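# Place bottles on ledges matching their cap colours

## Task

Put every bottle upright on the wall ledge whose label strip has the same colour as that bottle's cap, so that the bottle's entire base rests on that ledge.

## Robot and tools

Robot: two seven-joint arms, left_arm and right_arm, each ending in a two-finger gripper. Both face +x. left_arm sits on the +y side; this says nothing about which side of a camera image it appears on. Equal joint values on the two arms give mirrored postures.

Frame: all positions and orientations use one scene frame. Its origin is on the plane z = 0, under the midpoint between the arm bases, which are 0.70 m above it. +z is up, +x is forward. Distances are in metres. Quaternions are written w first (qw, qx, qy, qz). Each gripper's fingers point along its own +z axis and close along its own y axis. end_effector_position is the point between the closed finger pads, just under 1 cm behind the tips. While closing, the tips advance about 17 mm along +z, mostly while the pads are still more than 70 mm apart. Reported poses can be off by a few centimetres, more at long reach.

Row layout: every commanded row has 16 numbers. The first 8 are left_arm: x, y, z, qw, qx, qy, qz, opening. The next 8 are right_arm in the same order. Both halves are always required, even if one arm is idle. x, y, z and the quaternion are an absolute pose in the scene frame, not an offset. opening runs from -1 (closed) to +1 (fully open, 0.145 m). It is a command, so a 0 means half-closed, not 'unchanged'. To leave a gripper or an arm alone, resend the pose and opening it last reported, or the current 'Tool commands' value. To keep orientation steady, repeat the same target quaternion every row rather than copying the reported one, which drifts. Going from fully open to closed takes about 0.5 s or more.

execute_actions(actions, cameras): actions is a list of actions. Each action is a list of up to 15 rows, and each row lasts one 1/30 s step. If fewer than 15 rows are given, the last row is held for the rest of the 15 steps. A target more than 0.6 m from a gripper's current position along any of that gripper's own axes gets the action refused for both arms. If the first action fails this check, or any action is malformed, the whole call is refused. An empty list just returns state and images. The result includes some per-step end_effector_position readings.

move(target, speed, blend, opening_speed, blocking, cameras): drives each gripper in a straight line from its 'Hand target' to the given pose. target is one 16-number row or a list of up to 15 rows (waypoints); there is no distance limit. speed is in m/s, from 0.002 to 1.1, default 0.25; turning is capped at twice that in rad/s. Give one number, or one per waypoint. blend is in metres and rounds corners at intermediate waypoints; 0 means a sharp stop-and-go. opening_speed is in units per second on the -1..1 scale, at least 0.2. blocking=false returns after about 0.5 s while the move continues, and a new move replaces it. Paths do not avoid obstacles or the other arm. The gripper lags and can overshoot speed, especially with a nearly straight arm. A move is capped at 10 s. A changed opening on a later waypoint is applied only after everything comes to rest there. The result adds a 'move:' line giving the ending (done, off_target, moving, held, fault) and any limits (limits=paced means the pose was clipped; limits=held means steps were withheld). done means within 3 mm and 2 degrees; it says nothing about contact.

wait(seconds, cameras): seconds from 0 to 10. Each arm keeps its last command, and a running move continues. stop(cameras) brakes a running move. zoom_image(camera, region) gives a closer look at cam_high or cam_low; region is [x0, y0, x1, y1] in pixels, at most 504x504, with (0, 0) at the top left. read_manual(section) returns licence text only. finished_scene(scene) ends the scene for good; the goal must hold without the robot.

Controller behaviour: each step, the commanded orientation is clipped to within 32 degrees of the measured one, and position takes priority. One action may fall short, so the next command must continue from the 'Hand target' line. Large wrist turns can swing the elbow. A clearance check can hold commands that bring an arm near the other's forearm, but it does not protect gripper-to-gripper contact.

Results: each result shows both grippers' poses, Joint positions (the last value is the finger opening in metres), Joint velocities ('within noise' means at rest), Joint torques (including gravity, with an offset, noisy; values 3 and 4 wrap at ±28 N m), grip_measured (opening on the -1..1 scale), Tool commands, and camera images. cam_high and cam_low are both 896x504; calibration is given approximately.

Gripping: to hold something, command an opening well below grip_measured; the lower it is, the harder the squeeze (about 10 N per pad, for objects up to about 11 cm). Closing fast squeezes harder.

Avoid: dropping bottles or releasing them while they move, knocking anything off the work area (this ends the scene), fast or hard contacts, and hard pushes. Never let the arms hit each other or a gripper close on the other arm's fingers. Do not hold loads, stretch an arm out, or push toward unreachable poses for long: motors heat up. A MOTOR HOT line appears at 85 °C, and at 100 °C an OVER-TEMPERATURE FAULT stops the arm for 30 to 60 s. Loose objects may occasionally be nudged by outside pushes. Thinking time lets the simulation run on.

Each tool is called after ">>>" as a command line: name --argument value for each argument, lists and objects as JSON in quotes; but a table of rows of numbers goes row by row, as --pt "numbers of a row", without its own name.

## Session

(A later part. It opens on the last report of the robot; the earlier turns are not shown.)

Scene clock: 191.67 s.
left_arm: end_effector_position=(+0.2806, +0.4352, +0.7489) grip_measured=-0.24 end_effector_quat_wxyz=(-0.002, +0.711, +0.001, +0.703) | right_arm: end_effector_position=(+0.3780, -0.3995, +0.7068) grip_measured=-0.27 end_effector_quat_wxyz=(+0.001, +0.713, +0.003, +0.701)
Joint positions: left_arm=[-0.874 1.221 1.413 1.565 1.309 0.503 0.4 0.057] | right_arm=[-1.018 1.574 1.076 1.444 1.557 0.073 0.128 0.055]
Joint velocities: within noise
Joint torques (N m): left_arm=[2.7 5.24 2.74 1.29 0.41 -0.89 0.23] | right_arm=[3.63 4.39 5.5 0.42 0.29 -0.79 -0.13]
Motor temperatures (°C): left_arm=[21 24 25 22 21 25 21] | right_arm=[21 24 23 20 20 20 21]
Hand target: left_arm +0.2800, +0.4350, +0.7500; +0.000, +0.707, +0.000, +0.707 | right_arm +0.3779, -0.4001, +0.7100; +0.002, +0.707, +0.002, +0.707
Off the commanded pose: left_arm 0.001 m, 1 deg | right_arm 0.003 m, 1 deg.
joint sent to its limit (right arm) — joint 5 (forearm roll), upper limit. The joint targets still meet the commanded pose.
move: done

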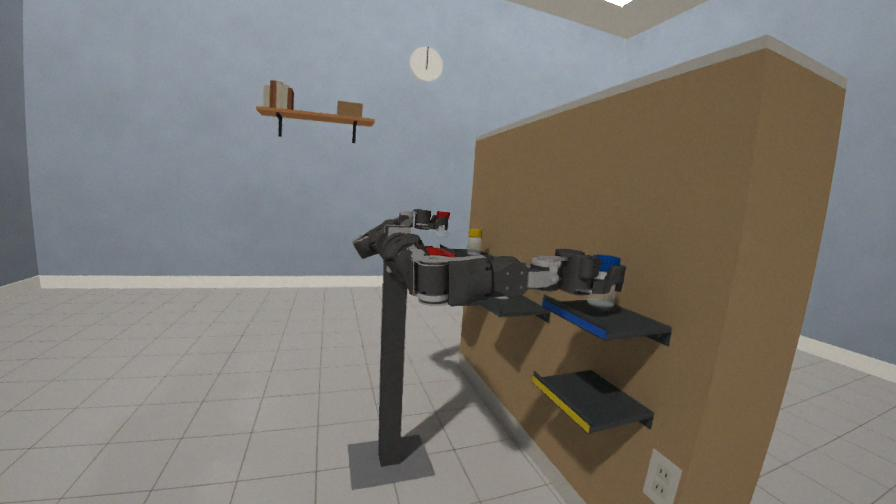

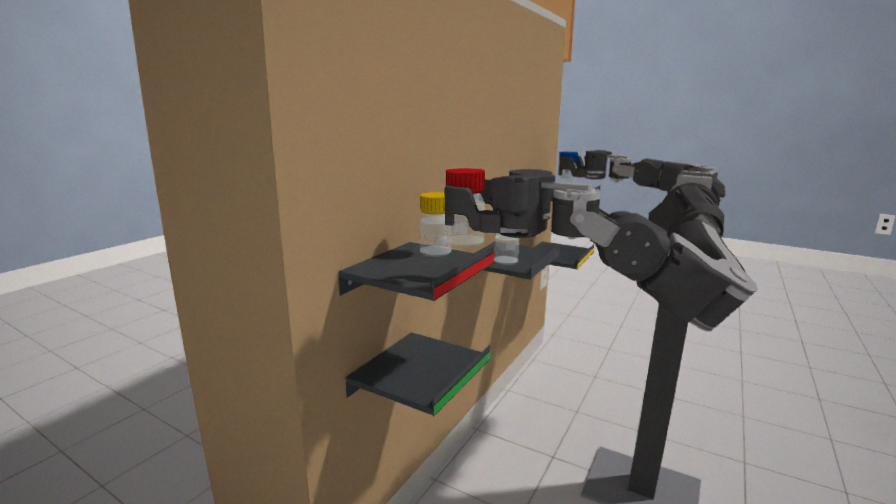

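>>> move --pt "0.375 0.448 0.748 0 0.7071 0 0.7071 -0.8 0.378 -0.40 0.697 0 0.7071 0 0.7071 -0.8" --pt "0.375 0.448 0.71 0 0.7071 0 0.7071 -0.8 0.378 -0.40 0.687 0 0.7071 0 0.7071 -0.8" --speed '[0.1,0.06]'

>>> zoom_image --camera "cam_high" --region '[530, 230, 650, 340]'

>>> zoom_image --camera "cam_low" --region '[320, 150, 540, 310]'

>>> zoom_image --camera "cam_high" --region '[430, 210, 510, 280]'

Scene clock: 206.63 s.
left_arm: end_effector_position=(+0.3755, +0.4470, +0.7086) grip_measured=-0.24 end_effector_quat_wxyz=(+0.001, +0.711, -0.002, +0.703) | right_arm: end_effector_position=(+0.3780, -0.3991, +0.6879) grip_measured=-0.27 end_effector_quat_wxyz=(+0.005, +0.708, +0.007, +0.706)
Joint positions: left_arm=[-1.087 1.62 1.122 1.174 1.574 0.05 0.357 0.057] | right_arm=[-1.116 1.573 1.076 1.447 1.56 -0.04 0.125 0.055]
Joint velocities: within noise
Joint torques (N m): left_arm=[5.08 3.89 3.26 0.51 0.47 -0.92 0] | right_arm=[2.97 3.55 5.08 0.57 0.21 -0.41 -0.17]
Motor temperatures (°C): left_arm=[21 24 25 22 21 25 21] | right_arm=[21 24 24 20 20 21 21]
Hand target: left_arm +0.3750, +0.4479, +0.7100; +0.000, +0.707, +0.000, +0.707 | right_arm +0.3778, -0.3999, +0.6871; +0.006, +0.708, +0.005, +0.706
Off the commanded pose: left_arm 0.002 m, 1 deg | right_arm 0.001 m, 1 deg.
joint sent to its limit (right arm) — joint 5 (forearm roll), upper limit. The joint targets still meet the commanded pose.
move: done

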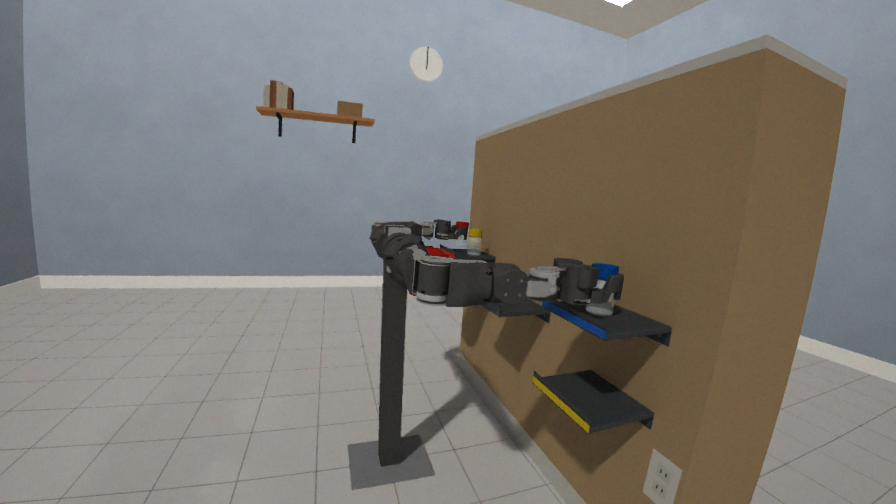

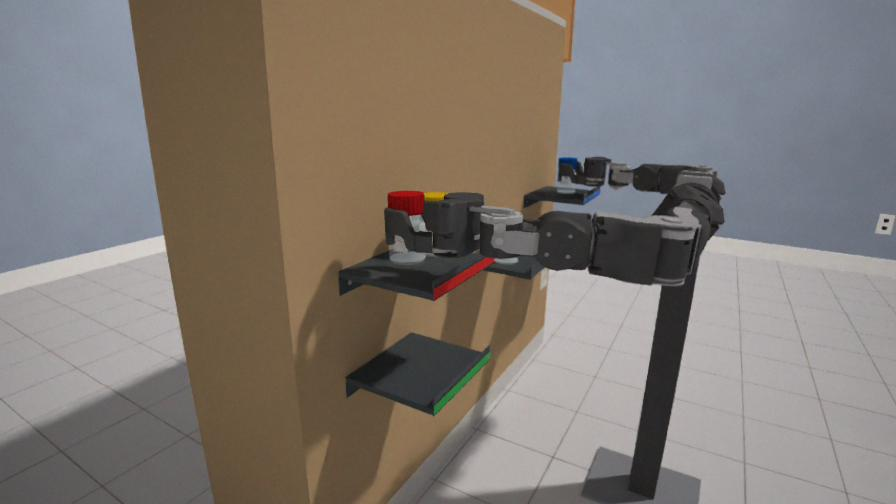

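Scaled by 4.200 from the camera's 896x504 image, which has a finer 1280x720 frame.

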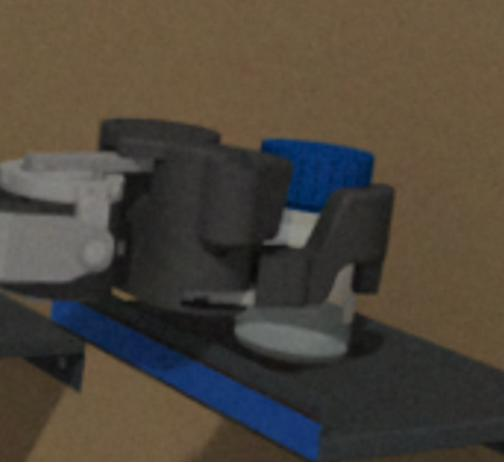

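Scaled by 2.291 from the camera's 896x504 image, which has a finer 1280x720 frame.

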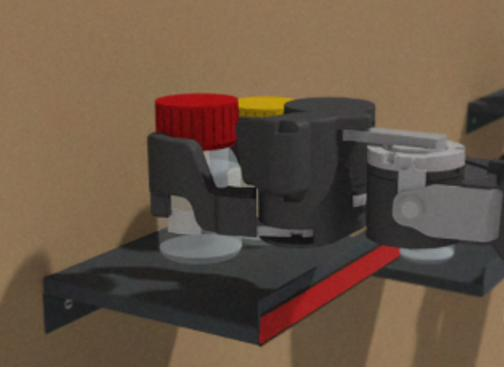

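Scaled by 6.300 from the camera's 896x504 image, which has a finer 1280x720 frame.

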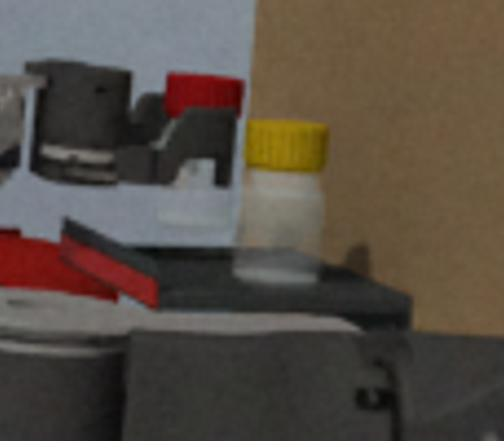

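>>> move --pt "0.375 0.448 0.692 0 0.7071 0 0.7071 -0.8 0.378 -0.40 0.686 0 0.7071 0 0.7071 0.05" --pt "0.375 0.448 0.685 0 0.7071 0 0.7071 -0.8 0.378 -0.40 0.686 0 0.7071 0 0.7071 0.05" --speed 0.04 --opening_speed 0.5

>>> zoom_image --camera "cam_high" --region '[530, 230, 650, 340]'

>>> zoom_image --camera "cam_low" --region '[320, 150, 540, 310]'

>>> zoom_image --camera "cam_high" --region '[430, 210, 510, 280]'

Scene clock: 223.00 s.
left_arm: end_effector_position=(+0.3755, +0.4467, +0.6873) grip_measured=-0.24 end_effector_quat_wxyz=(-0.002, +0.709, -0.006, +0.705) | right_arm: end_effector_position=(+0.3780, -0.3991, +0.6864) grip_measured=+0.05 end_effector_quat_wxyz=(+0.005, +0.708, +0.007, +0.707)
Joint positions: left_arm=[-1.407 1.614 1.355 1.178 1.585 -0.045 0.355 0.057] | right_arm=[-1.123 1.573 1.076 1.448 1.561 -0.047 0.124 0.079]
Joint velocities: within noise
Joint torques (N m): left_arm=[4.55 1.44 2.45 0.27 0.36 -0.73 -0.07] | right_arm=[3.1 3.57 5.41 0.35 0.21 -0.34 -0.15]
Motor temperatures (°C): left_arm=[21 23 25 21 21 25 21] | right_arm=[21 24 24 19 20 20 21]
Hand target: left_arm +0.3749, +0.4481, +0.6850; -0.005, +0.710, -0.003, +0.704 | right_arm +0.3778, -0.3999, +0.6861; +0.006, +0.708, +0.005, +0.706
Off the commanded pose: left_arm 0.003 m, 1 deg | right_arm 0.001 m, 1 deg.
joint read past its limit (right arm) — joint 5 (forearm roll), upper limit.
joint sent to its limit (left arm) — joint 1 (shoulder pitch), lower limit; joint 5 (forearm roll), upper limit. The joint targets still meet the commanded pose.
joint sent to its limit (right arm) — joint 5 (forearm roll), upper limit. The joint targets still meet the commanded pose.
move: done

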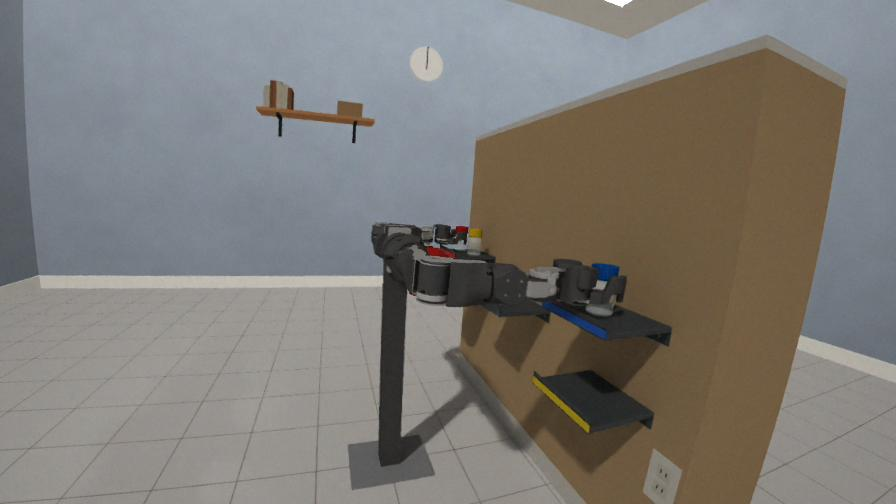

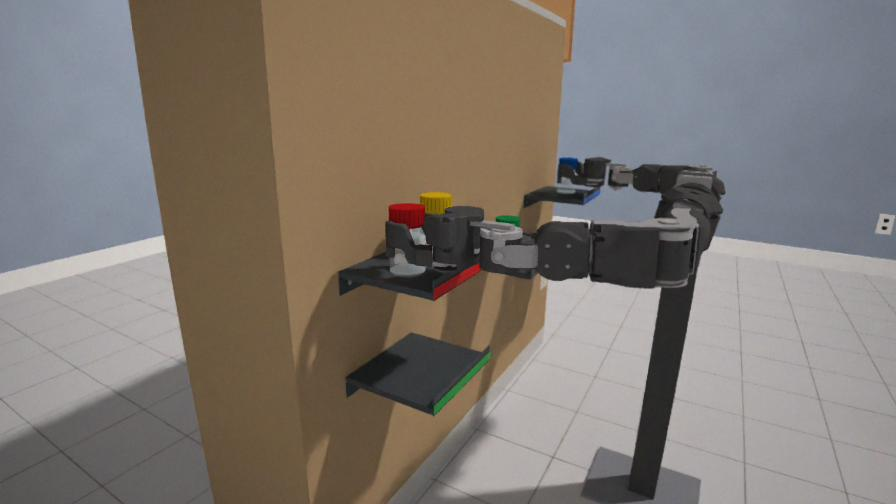

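Scaled by 4.200 from the camera's 896x504 image, which has a finer 1280x720 frame.

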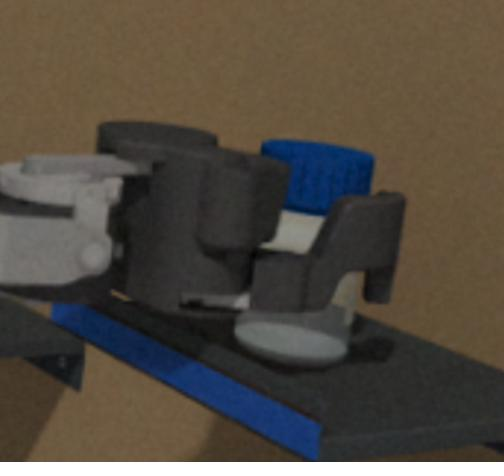

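Scaled by 2.291 from the camera's 896x504 image, which has a finer 1280x720 frame.

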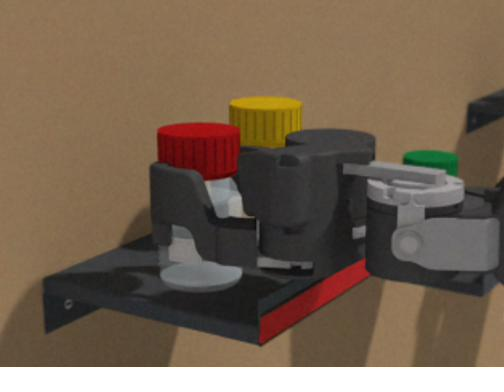

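Scaled by 6.300 from the camera's 896x504 image, which has a finer 1280x720 frame.

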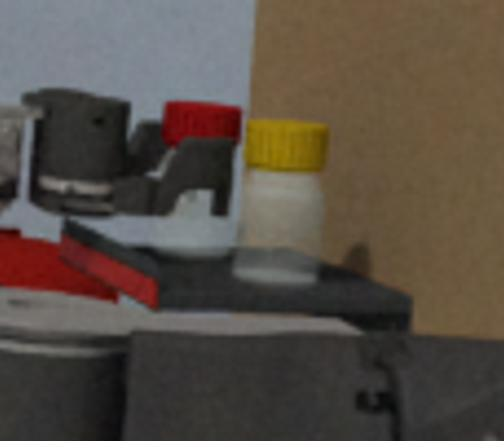

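>>> move --pt "0.375 0.448 0.686 0 0.7071 0 0.7071 0.05 0.378 -0.40 0.690 0 0.7071 0 0.7071 0.05" --pt "0.375 0.448 0.691 0 0.7071 0 0.7071 0.05 0.30 -0.40 0.695 0 0.7071 0 0.7071 0.05" --speed '[0.04,0.12]' --opening_speed 0.5

>>> zoom_image --camera "cam_low" --region '[320, 150, 540, 310]'

Scene clock: 238.80 s.
left_arm: end_effector_position=(+0.3756, +0.4469, +0.6918) grip_measured=+0.05 end_effector_quat_wxyz=(-0.001, +0.707, -0.003, +0.707) | right_arm: end_effector_position=(+0.3001, -0.4008, +0.6941) grip_measured=+0.05 end_effector_quat_wxyz=(+0.001, +0.707, -0.003, +0.707)
Joint positions: left_arm=[-1.407 1.614 1.372 1.178 1.585 -0.033 0.354 0.079] | right_arm=[-1.073 1.19 1.248 1.735 1.419 0.17 0.195 0.079]
Joint velocities: within noise
Joint torques (N m): left_arm=[4.55 1.36 3.82 0.13 0.36 -0.47 0.04] | right_arm=[1.54 4.15 5.6 0.95 0.18 -0.31 0.16]
Motor temperatures (°C): left_arm=[22 23 25 21 21 25 21] | right_arm=[21 24 25 19 20 20 21]
Hand target: left_arm +0.3749, +0.4480, +0.6910; -0.001, +0.708, -0.001, +0.706 | right_arm +0.3000, -0.4000, +0.6950; +0.000, +0.707, +0.000, +0.707
Off the commanded pose: left_arm 0.002 m, 0 deg | right_arm 0.001 m, 0 deg.
joint sent to its limit (left arm) — joint 1 (shoulder pitch), lower limit; joint 5 (forearm roll), upper limit. The joint targets still meet the commanded pose.
move: done

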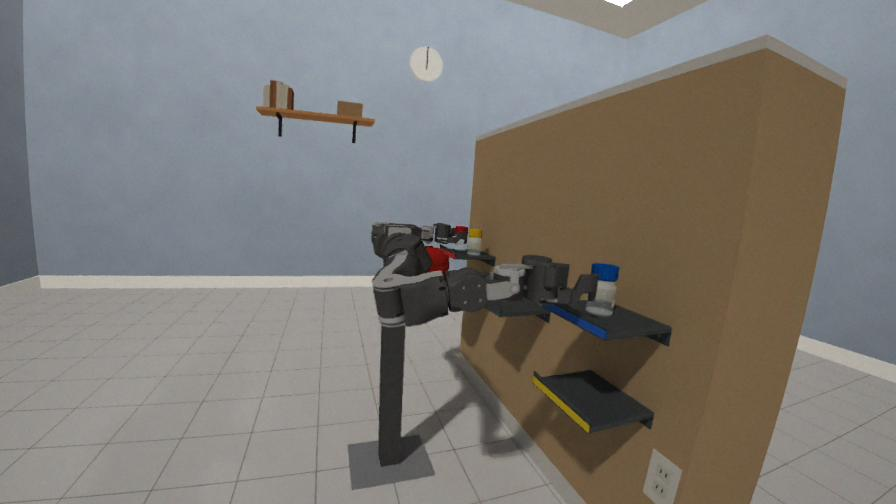

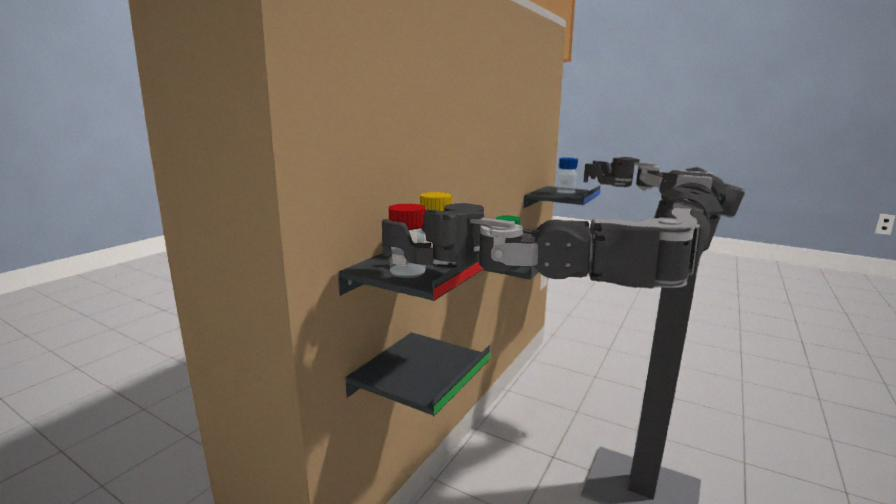

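Scaled by 2.291 from the camera's 896x504 image, which has a finer 1280x720 frame.

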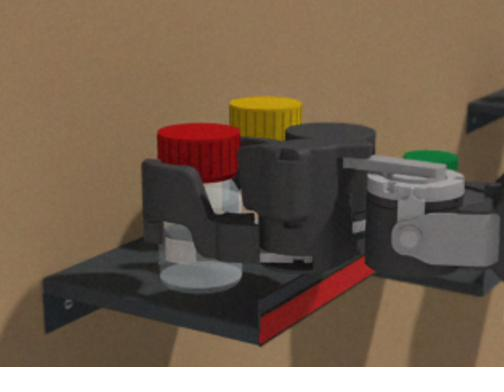

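>>> move --pt "0.285 0.435 0.697 0 0.7071 0 0.7071 0.05 0.225 -0.38 0.69 0 0.7071 0 0.7071 0.05" --pt "0.225 0.39 0.69 0 0.7071 0 0.7071 0.05 0.225 -0.36 0.64 0 0.7071 0 0.7071 0.05" --pt "0.225 0.34 0.60 0 0.7071 0 0.7071 0.5 0.235 -0.30 0.53 0 0.7071 0 0.7071 0.05" --speed 0.17 --blend '[0,0.03,0]'

>>> move --pt "0.23 0.22 0.57 0 0.7071 0 0.7071 1 0.235 -0.30 0.53 0 0.7071 0 0.7071 0.05" --pt "0.285 0.078 0.595 0.1228 0.6964 -0.1228 0.6964 1 0.235 -0.30 0.53 0 0.7071 0 0.7071 0.05" --speed 0.17 --blend '[0.03,0]'

>>> zoom_image --camera "cam_low" --region '[460, 190, 620, 310]'

>>> zoom_image --camera "cam_high" --region '[430, 220, 570, 340]'

Scene clock: 257.57 s.
left_arm: end_effector_position=(+0.2254, +0.3396, +0.6002) grip_measured=+0.50 end_effector_quat_wxyz=(+0.002, +0.707, -0.002, +0.707) | right_arm: end_effector_position=(+0.2351, -0.2984, +0.5295) grip_measured=+0.05 end_effector_quat_wxyz=(-0.003, +0.708, +0.002, +0.706)
Joint positions: left_arm=[-1.295 0.816 0.948 2.088 1.188 -0.257 0.133 0.112] | right_arm=[-0.867 0.61 0.476 2.015 0.774 -0.229 0.103 0.079]
Joint velocities: within noise
Joint torques (N m): left_arm=[-0.49 1.41 2.25 2.66 0.16 -0.68 -0.05] | right_arm=[0.09 2.73 3.4 2.95 0.11 -0.53 -0.1]
Motor temperatures (°C): left_arm=[21 22 26 21 21 25 21] | right_arm=[21 24 25 19 20 20 21]
Hand target: left_arm +0.2250, +0.3400, +0.6000; +0.000, +0.707, +0.000, +0.707 | right_arm +0.2350, -0.2999, +0.5300; +0.000, +0.707, +0.000, +0.707
Off the commanded pose: left_arm 0.001 m, 0 deg | right_arm 0.002 m, 0 deg.
move: done

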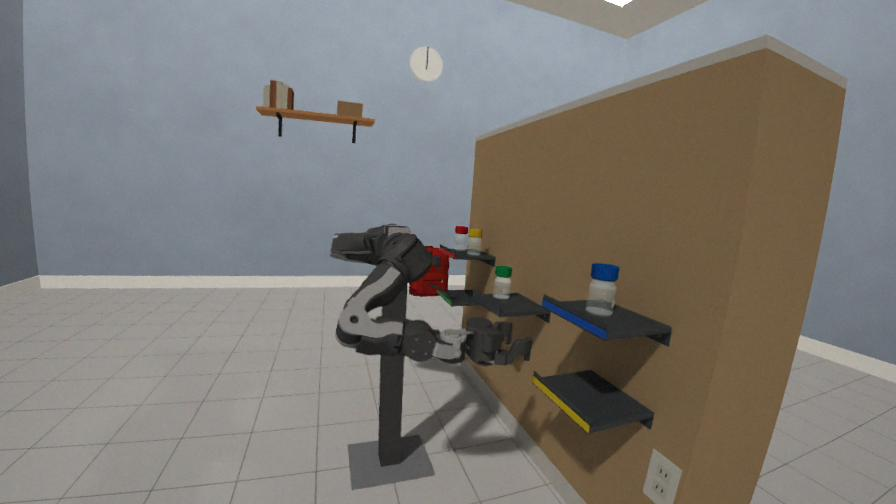

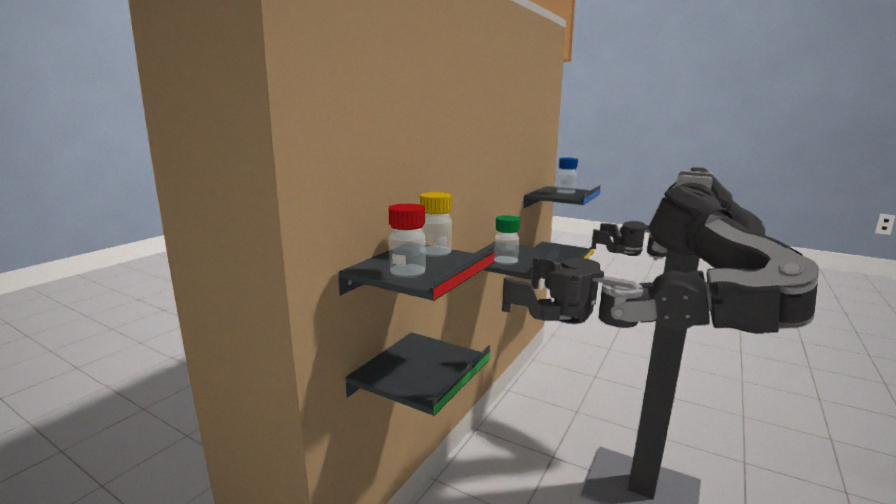

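Scene clock: 259.73 s.
left_arm: end_effector_position=(+0.2845, +0.0779, +0.5985) grip_measured=+1.00 end_effector_quat_wxyz=(+0.124, +0.692, -0.122, +0.701) | right_arm: end_effector_position=(+0.2351, -0.2984, +0.5295) grip_measured=+0.05 end_effector_quat_wxyz=(-0.003, +0.708, +0.002, +0.706)
Joint positions: left_arm=[0.006 0.673 -0.54 2.36 0.601 0.329 -0.527 0.145] | right_arm=[-0.867 0.61 0.476 2.015 0.774 -0.229 0.103 0.079]
Joint velocities: within noise
Joint torques (N m): left_arm=[2.99 1.91 0.69 3.26 -0.06 -0.47 0.11] | right_arm=[0.12 2.73 3.32 2.95 0.13 -0.53 -0.11]
Motor temperatures (°C): left_arm=[21 22 26 21 21 25 21] | right_arm=[21 24 25 19 20 20 21]
Hand target: left_arm +0.2849, +0.0780, +0.5950; +0.123, +0.696, -0.123, +0.696 | right_arm +0.2350, -0.2999, +0.5300; +0.000, +0.707, +0.000, +0.707
Off the commanded pose: left_arm 0.004 m, 1 deg | right_arm 0.002 m, 0 deg.
move: off_target (left_arm)

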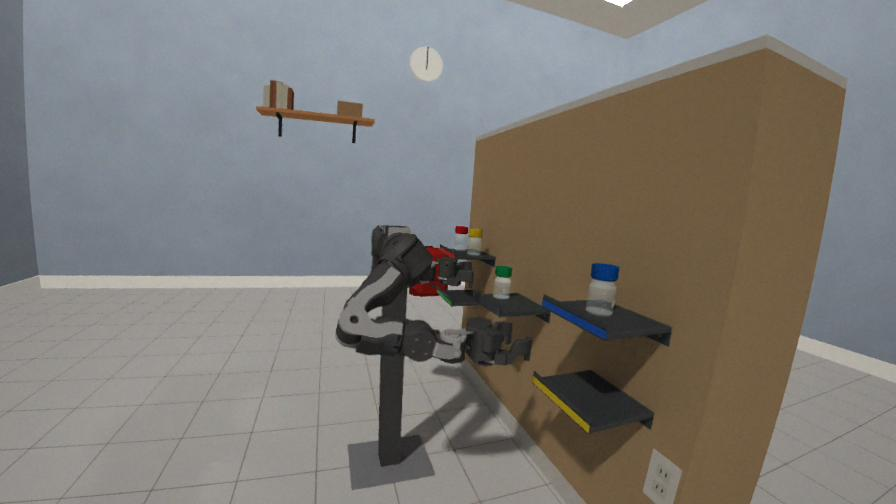

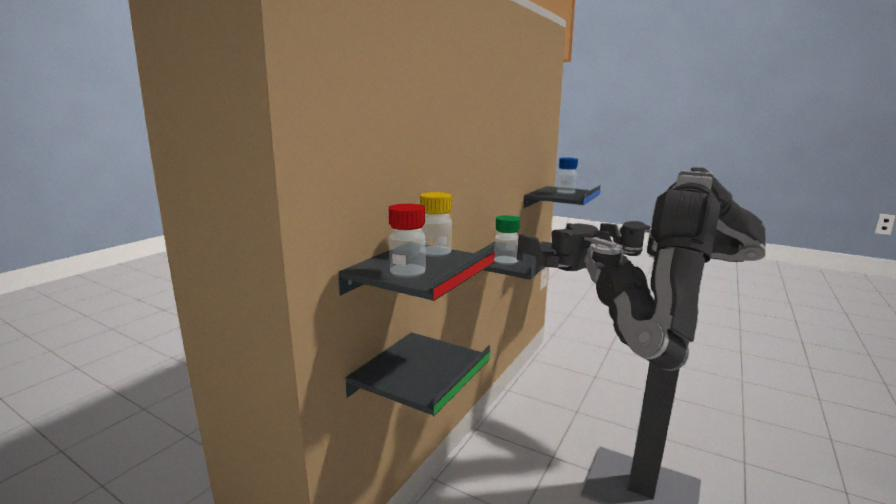

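Scaled by 3.150 from the camera's 896x504 image, which has a finer 1280x720 frame.

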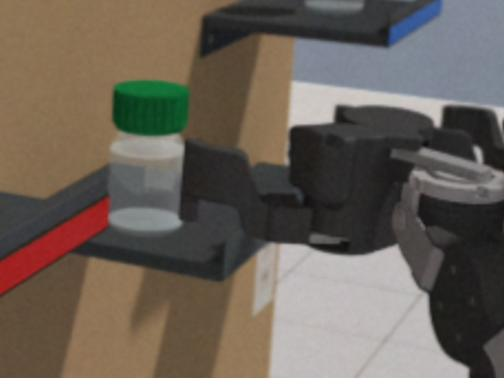

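Scaled by 3.600 from the camera's 896x504 image, which has a finer 1280x720 frame.

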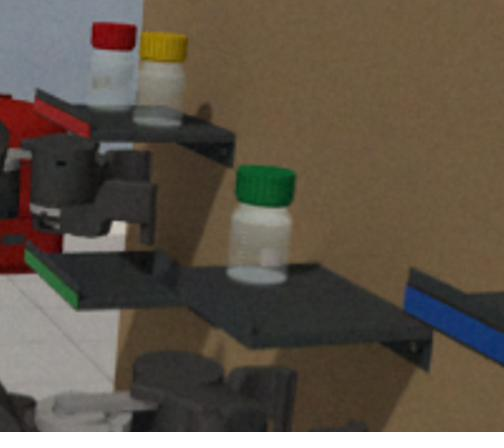

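>>> move --pt "0.33 0.058 0.595 0.1228 0.6964 -0.1228 0.6964 1 0.235 -0.30 0.53 0 0.7071 0 0.7071 0.05" --pt "0.380 0.037 0.586 0.1228 0.6964 -0.1228 0.6964 1 0.235 -0.30 0.53 0 0.7071 0 0.7071 0.05" --speed 0.12

>>> zoom_image --camera "cam_low" --region '[460, 190, 620, 310]'

>>> zoom_image --camera "cam_high" --region '[430, 220, 570, 340]'

Scene clock: 282.67 s.
left_arm: end_effector_position=(+0.3804, +0.0381, +0.5880) grip_measured=+1.00 end_effector_quat_wxyz=(+0.122, +0.695, -0.120, +0.698) | right_arm: end_effector_position=(+0.2351, -0.2984, +0.5294) grip_measured=+0.05 end_effector_quat_wxyz=(-0.003, +0.708, +0.001, +0.706)
Joint positions: left_arm=[0.434 0.396 -0.686 1.871 0.61 0.35 -0.456 0.145] | right_arm=[-0.867 0.61 0.476 2.015 0.774 -0.229 0.103 0.079]
Joint velocities: within noise
Joint torques (N m): left_arm=[6.55 0.38 0.94 3.82 -0.11 -0.64 0.22] | right_arm=[-0.07 2.55 3.34 2.89 0.13 -0.53 -0.1]
Motor temperatures (°C): left_arm=[21 22 24 21 21 25 21] | right_arm=[21 23 24 20 20 20 21]
Hand target: left_arm +0.3800, +0.0370, +0.5860; +0.123, +0.696, -0.123, +0.696 | right_arm +0.2350, -0.3000, +0.5300; +0.000, +0.707, +0.000, +0.707
Off the commanded pose: left_arm 0.002 m, 0 deg | right_arm 0.002 m, 0 deg.
move: done

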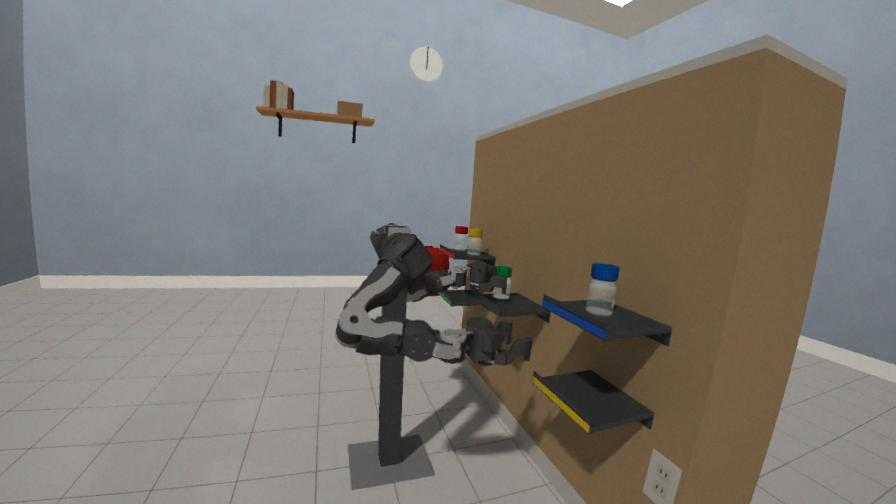

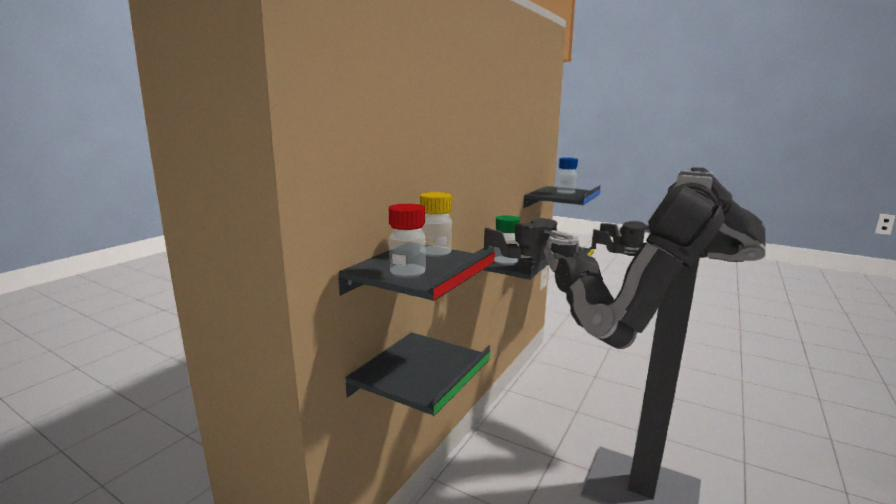

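Scaled by 3.150 from the camera's 896x504 image, which has a finer 1280x720 frame.

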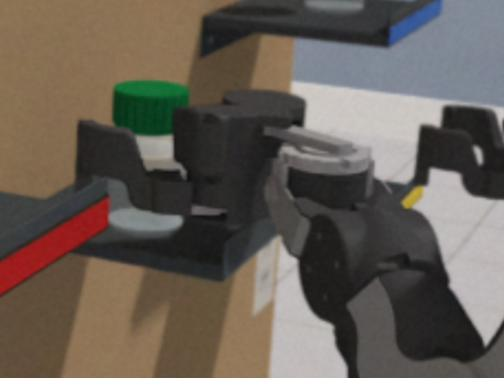

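Scaled by 3.600 from the camera's 896x504 image, which has a finer 1280x720 frame.

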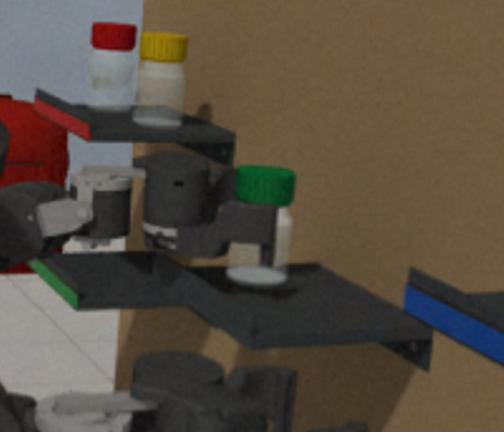

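>>> move --pt "0.380 0.037 0.586 0.1228 0.6964 -0.1228 0.6964 -0.8 0.235 -0.30 0.53 0 0.7071 0 0.7071 0.05" --speed 0.1 --opening_speed 1.5 --cameras '[]'

>>> move --pt "0.380 0.037 0.64 0.1228 0.6964 -0.1228 0.6964 -0.8 0.235 -0.30 0.53 0 0.7071 0 0.7071 0.05" --pt "0.25 0.09 0.64 0.1228 0.6964 -0.1228 0.6964 -0.8 0.235 -0.30 0.53 0 0.7071 0 0.7071 0.05" --speed 0.15 --blend 0.01

>>> zoom_image --camera "cam_low" --region '[460, 170, 640, 310]'

Scene clock: 309.27 s.
left_arm: end_effector_position=(+0.3804, +0.0381, +0.5880) grip_measured=-0.29 end_effector_quat_wxyz=(+0.121, +0.695, -0.120, +0.698) | right_arm: end_effector_position=(+0.2351, -0.2984, +0.5294) grip_measured=+0.05 end_effector_quat_wxyz=(-0.003, +0.708, +0.001, +0.706)
Joint positions: left_arm=[0.434 0.397 -0.687 1.871 0.608 0.348 -0.455 0.054] | right_arm=[-0.867 0.61 0.476 2.015 0.774 -0.229 0.103 0.079]
Joint velocities: within noise
Joint torques (N m): left_arm=[6.58 0.22 1.02 3.85 -0.08 -0.63 0.19] | right_arm=[0.01 2.7 3.36 3.04 0.13 -0.49 -0.05]
Motor temperatures (°C): left_arm=[23 22 24 22 21 25 21] | right_arm=[20 23 24 20 20 21 21]
Hand target: left_arm +0.3800, +0.0370, +0.5859; +0.123, +0.697, -0.123, +0.696 | right_arm +0.2350, -0.3000, +0.5300; +0.000, +0.707, +0.000, +0.707
Off the commanded pose: left_arm 0.002 m, 0 deg | right_arm 0.002 m, 0 deg.
move: done
No camera images: "cameras" was empty.

Scene clock: 311.27 s.
left_arm: end_effector_position=(+0.2513, +0.0901, +0.6374) grip_measured=-0.29 end_effector_quat_wxyz=(+0.182, +0.587, -0.147, +0.775) | right_arm: end_effector_position=(+0.2351, -0.2984, +0.5294) grip_measured=+0.05 end_effector_quat_wxyz=(-0.003, +0.708, +0.001, +0.706)
Joint positions: left_arm=[-0.248 0.815 -0.338 2.43 0.539 -0.052 -0.314 0.054] | right_arm=[-0.867 0.61 0.476 2.015 0.774 -0.229 0.103 0.079]
Joint velocities: within noise
Joint torques (N m): left_arm=[2.12 2.89 1.63 4.71 -0.08 -0.92 0.19] | right_arm=[-0.07 2.6 3.32 2.86 0.1 -0.53 -0.07]
Motor temperatures (°C): left_arm=[23 22 24 22 21 25 21] | right_arm=[20 23 24 20 20 21 21]
Hand target: left_arm +0.2506, +0.0900, +0.6395; +0.183, +0.582, -0.148, +0.778 | right_arm +0.2350, -0.3000, +0.5300; +0.000, +0.707, +0.000, +0.707
Off the commanded pose: left_arm 0.003 m, 17 deg | right_arm 0.002 m, 0 deg.
joint sent to its limit (left arm) — joint 4 (elbow), upper limit, where the elbow is as bent as it goes. The joint targets are off in orientation, not in position.
move: off_target (left_arm)

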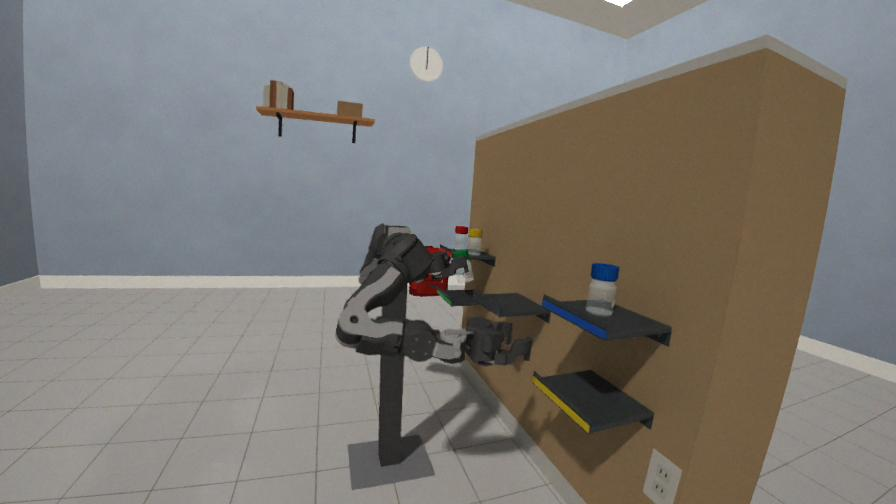

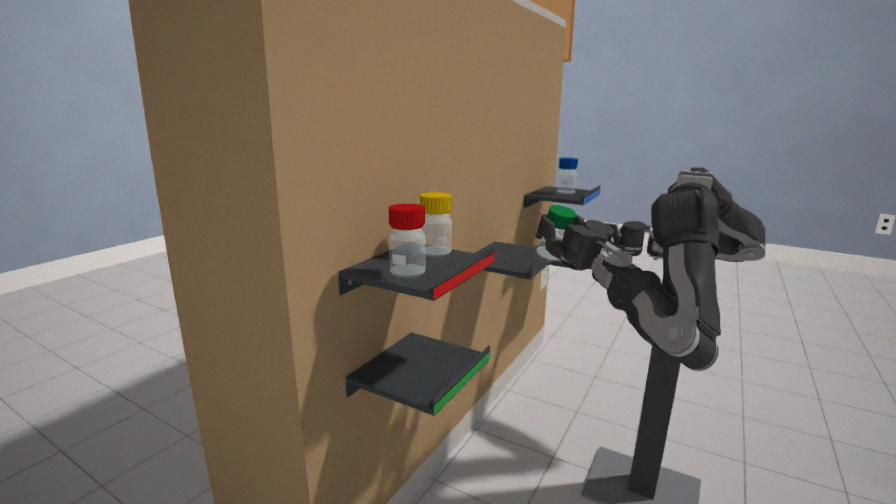

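Scaled by 2.800 from the camera's 896x504 image, which has a finer 1280x720 frame.

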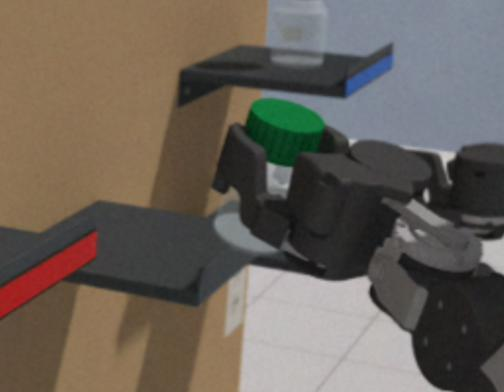

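>>> move --pt "0.235 0.20 0.59 0 0.7071 0 0.7071 -0.8 0.235 -0.30 0.53 0 0.7071 0 0.7071 0.05" --pt "0.23 0.33 0.55 0 0.7071 0 0.7071 -0.8 0.235 -0.30 0.53 0 0.7071 0 0.7071 0.05" --pt "0.255 0.36 0.55 0 0.7071 0 0.7071 -0.8 0.235 -0.30 0.53 0 0.7071 0 0.7071 0.05" --speed 0.17 --blend '[0.02,0.01,0]'

>>> zoom_image --camera "cam_low" --region '[380, 220, 620, 400]'

>>> zoom_image --camera "cam_high" --region '[420, 230, 520, 310]'

Scene clock: 326.93 s.
left_arm: end_effector_position=(+0.2552, +0.3608, +0.5491) grip_measured=-0.29 end_effector_quat_wxyz=(-0.002, +0.710, +0.000, +0.705) | right_arm: end_effector_position=(+0.2351, -0.2984, +0.5294) grip_measured=+0.05 end_effector_quat_wxyz=(-0.003, +0.708, +0.001, +0.706)
Joint positions: left_arm=[-0.95 0.904 0.607 1.809 1.077 -0.309 0.161 0.054] | right_arm=[-0.867 0.61 0.476 2.015 0.774 -0.229 0.103 0.079]
Joint velocities: within noise
Joint torques (N m): left_arm=[1.12 3.63 2.56 2.96 0.31 -0.81 0.22] | right_arm=[-0.04 2.68 3.38 2.95 0.12 -0.52 -0.08]
Motor temperatures (°C): left_arm=[22 22 24 23 21 26 21] | right_arm=[20 23 24 20 20 21 21]
Hand target: left_arm +0.2550, +0.3601, +0.5500; +0.000, +0.707, +0.000, +0.707 | right_arm +0.2350, -0.3000, +0.5300; +0.000, +0.707, +0.000, +0.707
Off the commanded pose: left_arm 0.001 m, 0 deg | right_arm 0.002 m, 0 deg.
move: done

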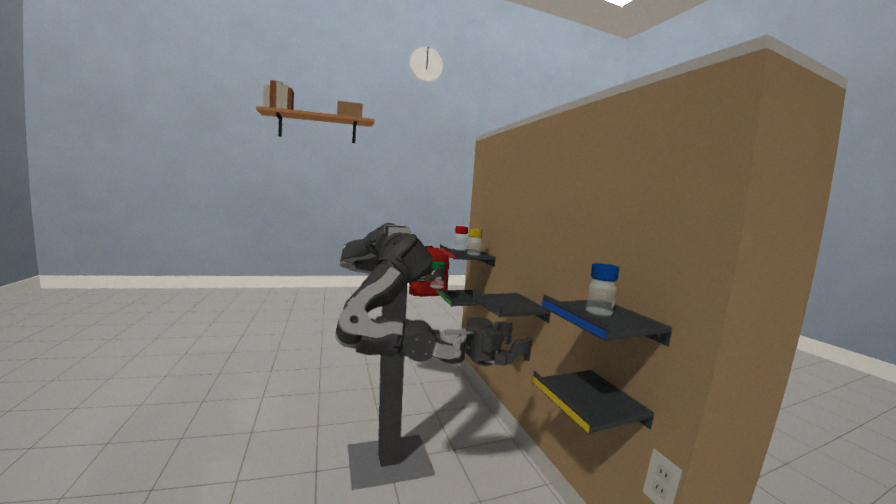

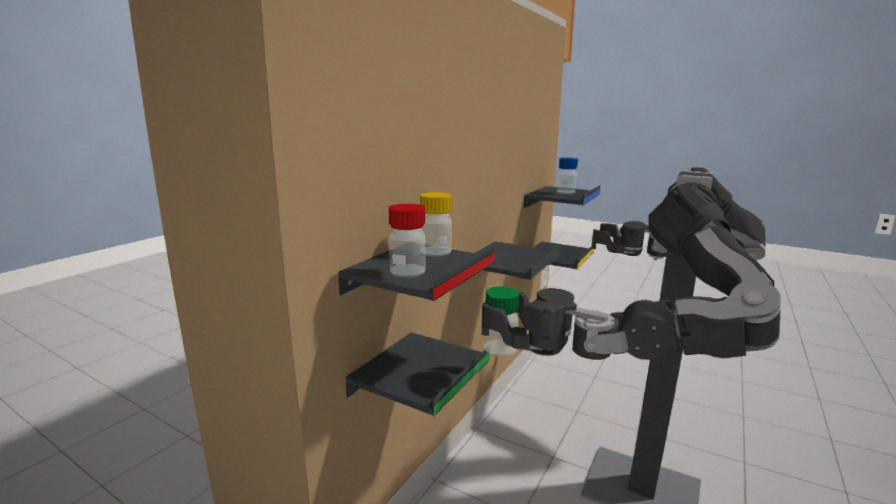

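Scaled by 2.100 from the camera's 896x504 image, which has a finer 1280x720 frame.

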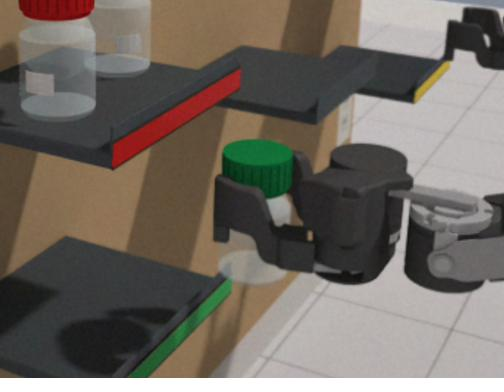

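Scaled by 5.040 from the camera's 896x504 image, which has a finer 1280x720 frame.

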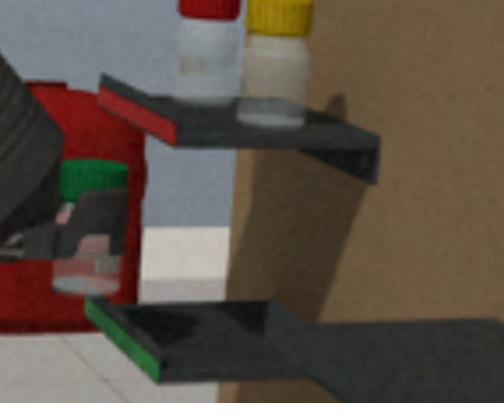

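>>> move --pt "0.38 0.39 0.548 0 0.7071 0 0.7071 -0.8 0.235 -0.30 0.53 0 0.7071 0 0.7071 0.05" --pt "0.38 0.39 0.51 0 0.7071 0 0.7071 -0.8 0.235 -0.30 0.53 0 0.7071 0 0.7071 0.05" --speed '[0.12,0.08]'

>>> zoom_image --camera "cam_low" --region '[340, 270, 520, 410]'

>>> zoom_image --camera "cam_high" --region '[420, 230, 520, 310]'

Scene clock: 341.17 s.
left_arm: end_effector_position=(+0.3794, +0.3905, +0.5074) grip_measured=-0.29 end_effector_quat_wxyz=(-0.001, +0.712, +0.001, +0.702) | right_arm: end_effector_position=(+0.2351, -0.2984, +0.5294) grip_measured=+0.05 end_effector_quat_wxyz=(-0.003, +0.708, +0.001, +0.706)
Joint positions: left_arm=[0.128 0.939 -0.167 1.107 0.996 -0.259 0.283 0.054] | right_arm=[-0.867 0.61 0.476 2.015 0.774 -0.229 0.103 0.079]
Joint velocities: within noise
Joint torques (N m): left_arm=[6.32 7.03 2.88 2.99 0.29 -0.92 0.23] | right_arm=[-0.12 2.76 3.33 2.99 0.14 -0.54 -0.11]
Motor temperatures (°C): left_arm=[21 23 24 22 21 26 21] | right_arm=[20 23 24 20 20 21 21]
Hand target: left_arm +0.3800, +0.3900, +0.5101; +0.000, +0.707, +0.000, +0.707 | right_arm +0.2350, -0.3000, +0.5300; +0.000, +0.707, +0.000, +0.707
Off the commanded pose: left_arm 0.003 m, 1 deg | right_arm 0.002 m, 0 deg.
move: done

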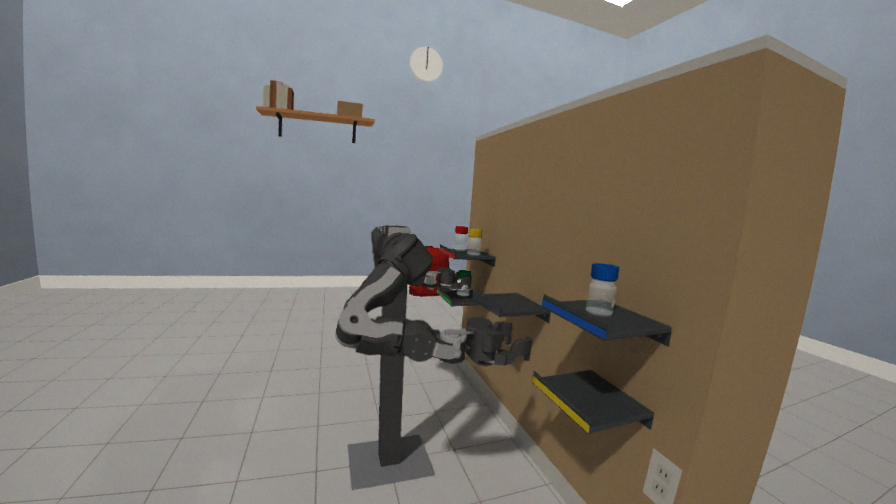

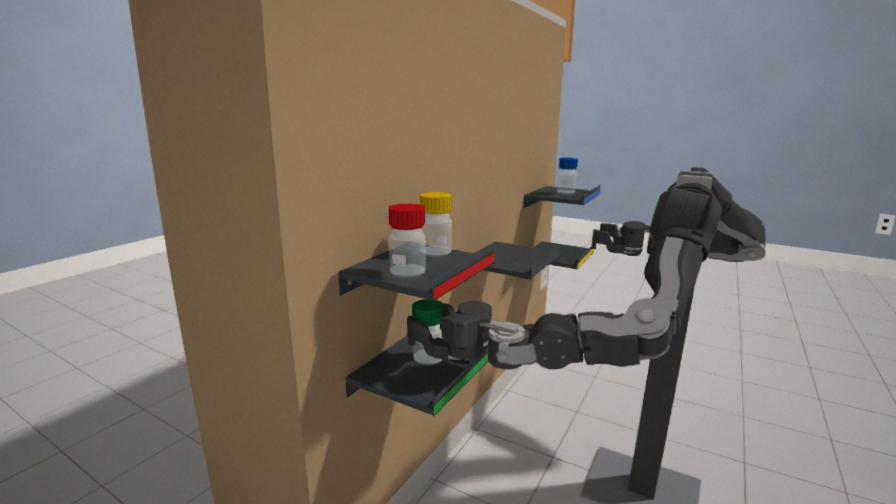

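Scaled by 2.800 from the camera's 896x504 image, which has a finer 1280x720 frame.

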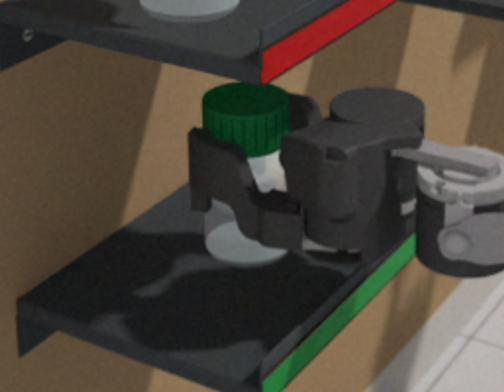

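Scaled by 5.040 from the camera's 896x504 image, which has a finer 1280x720 frame.

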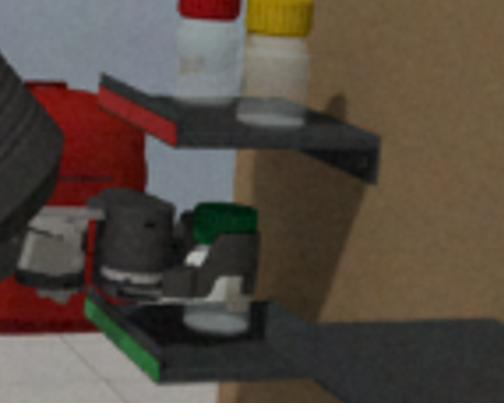

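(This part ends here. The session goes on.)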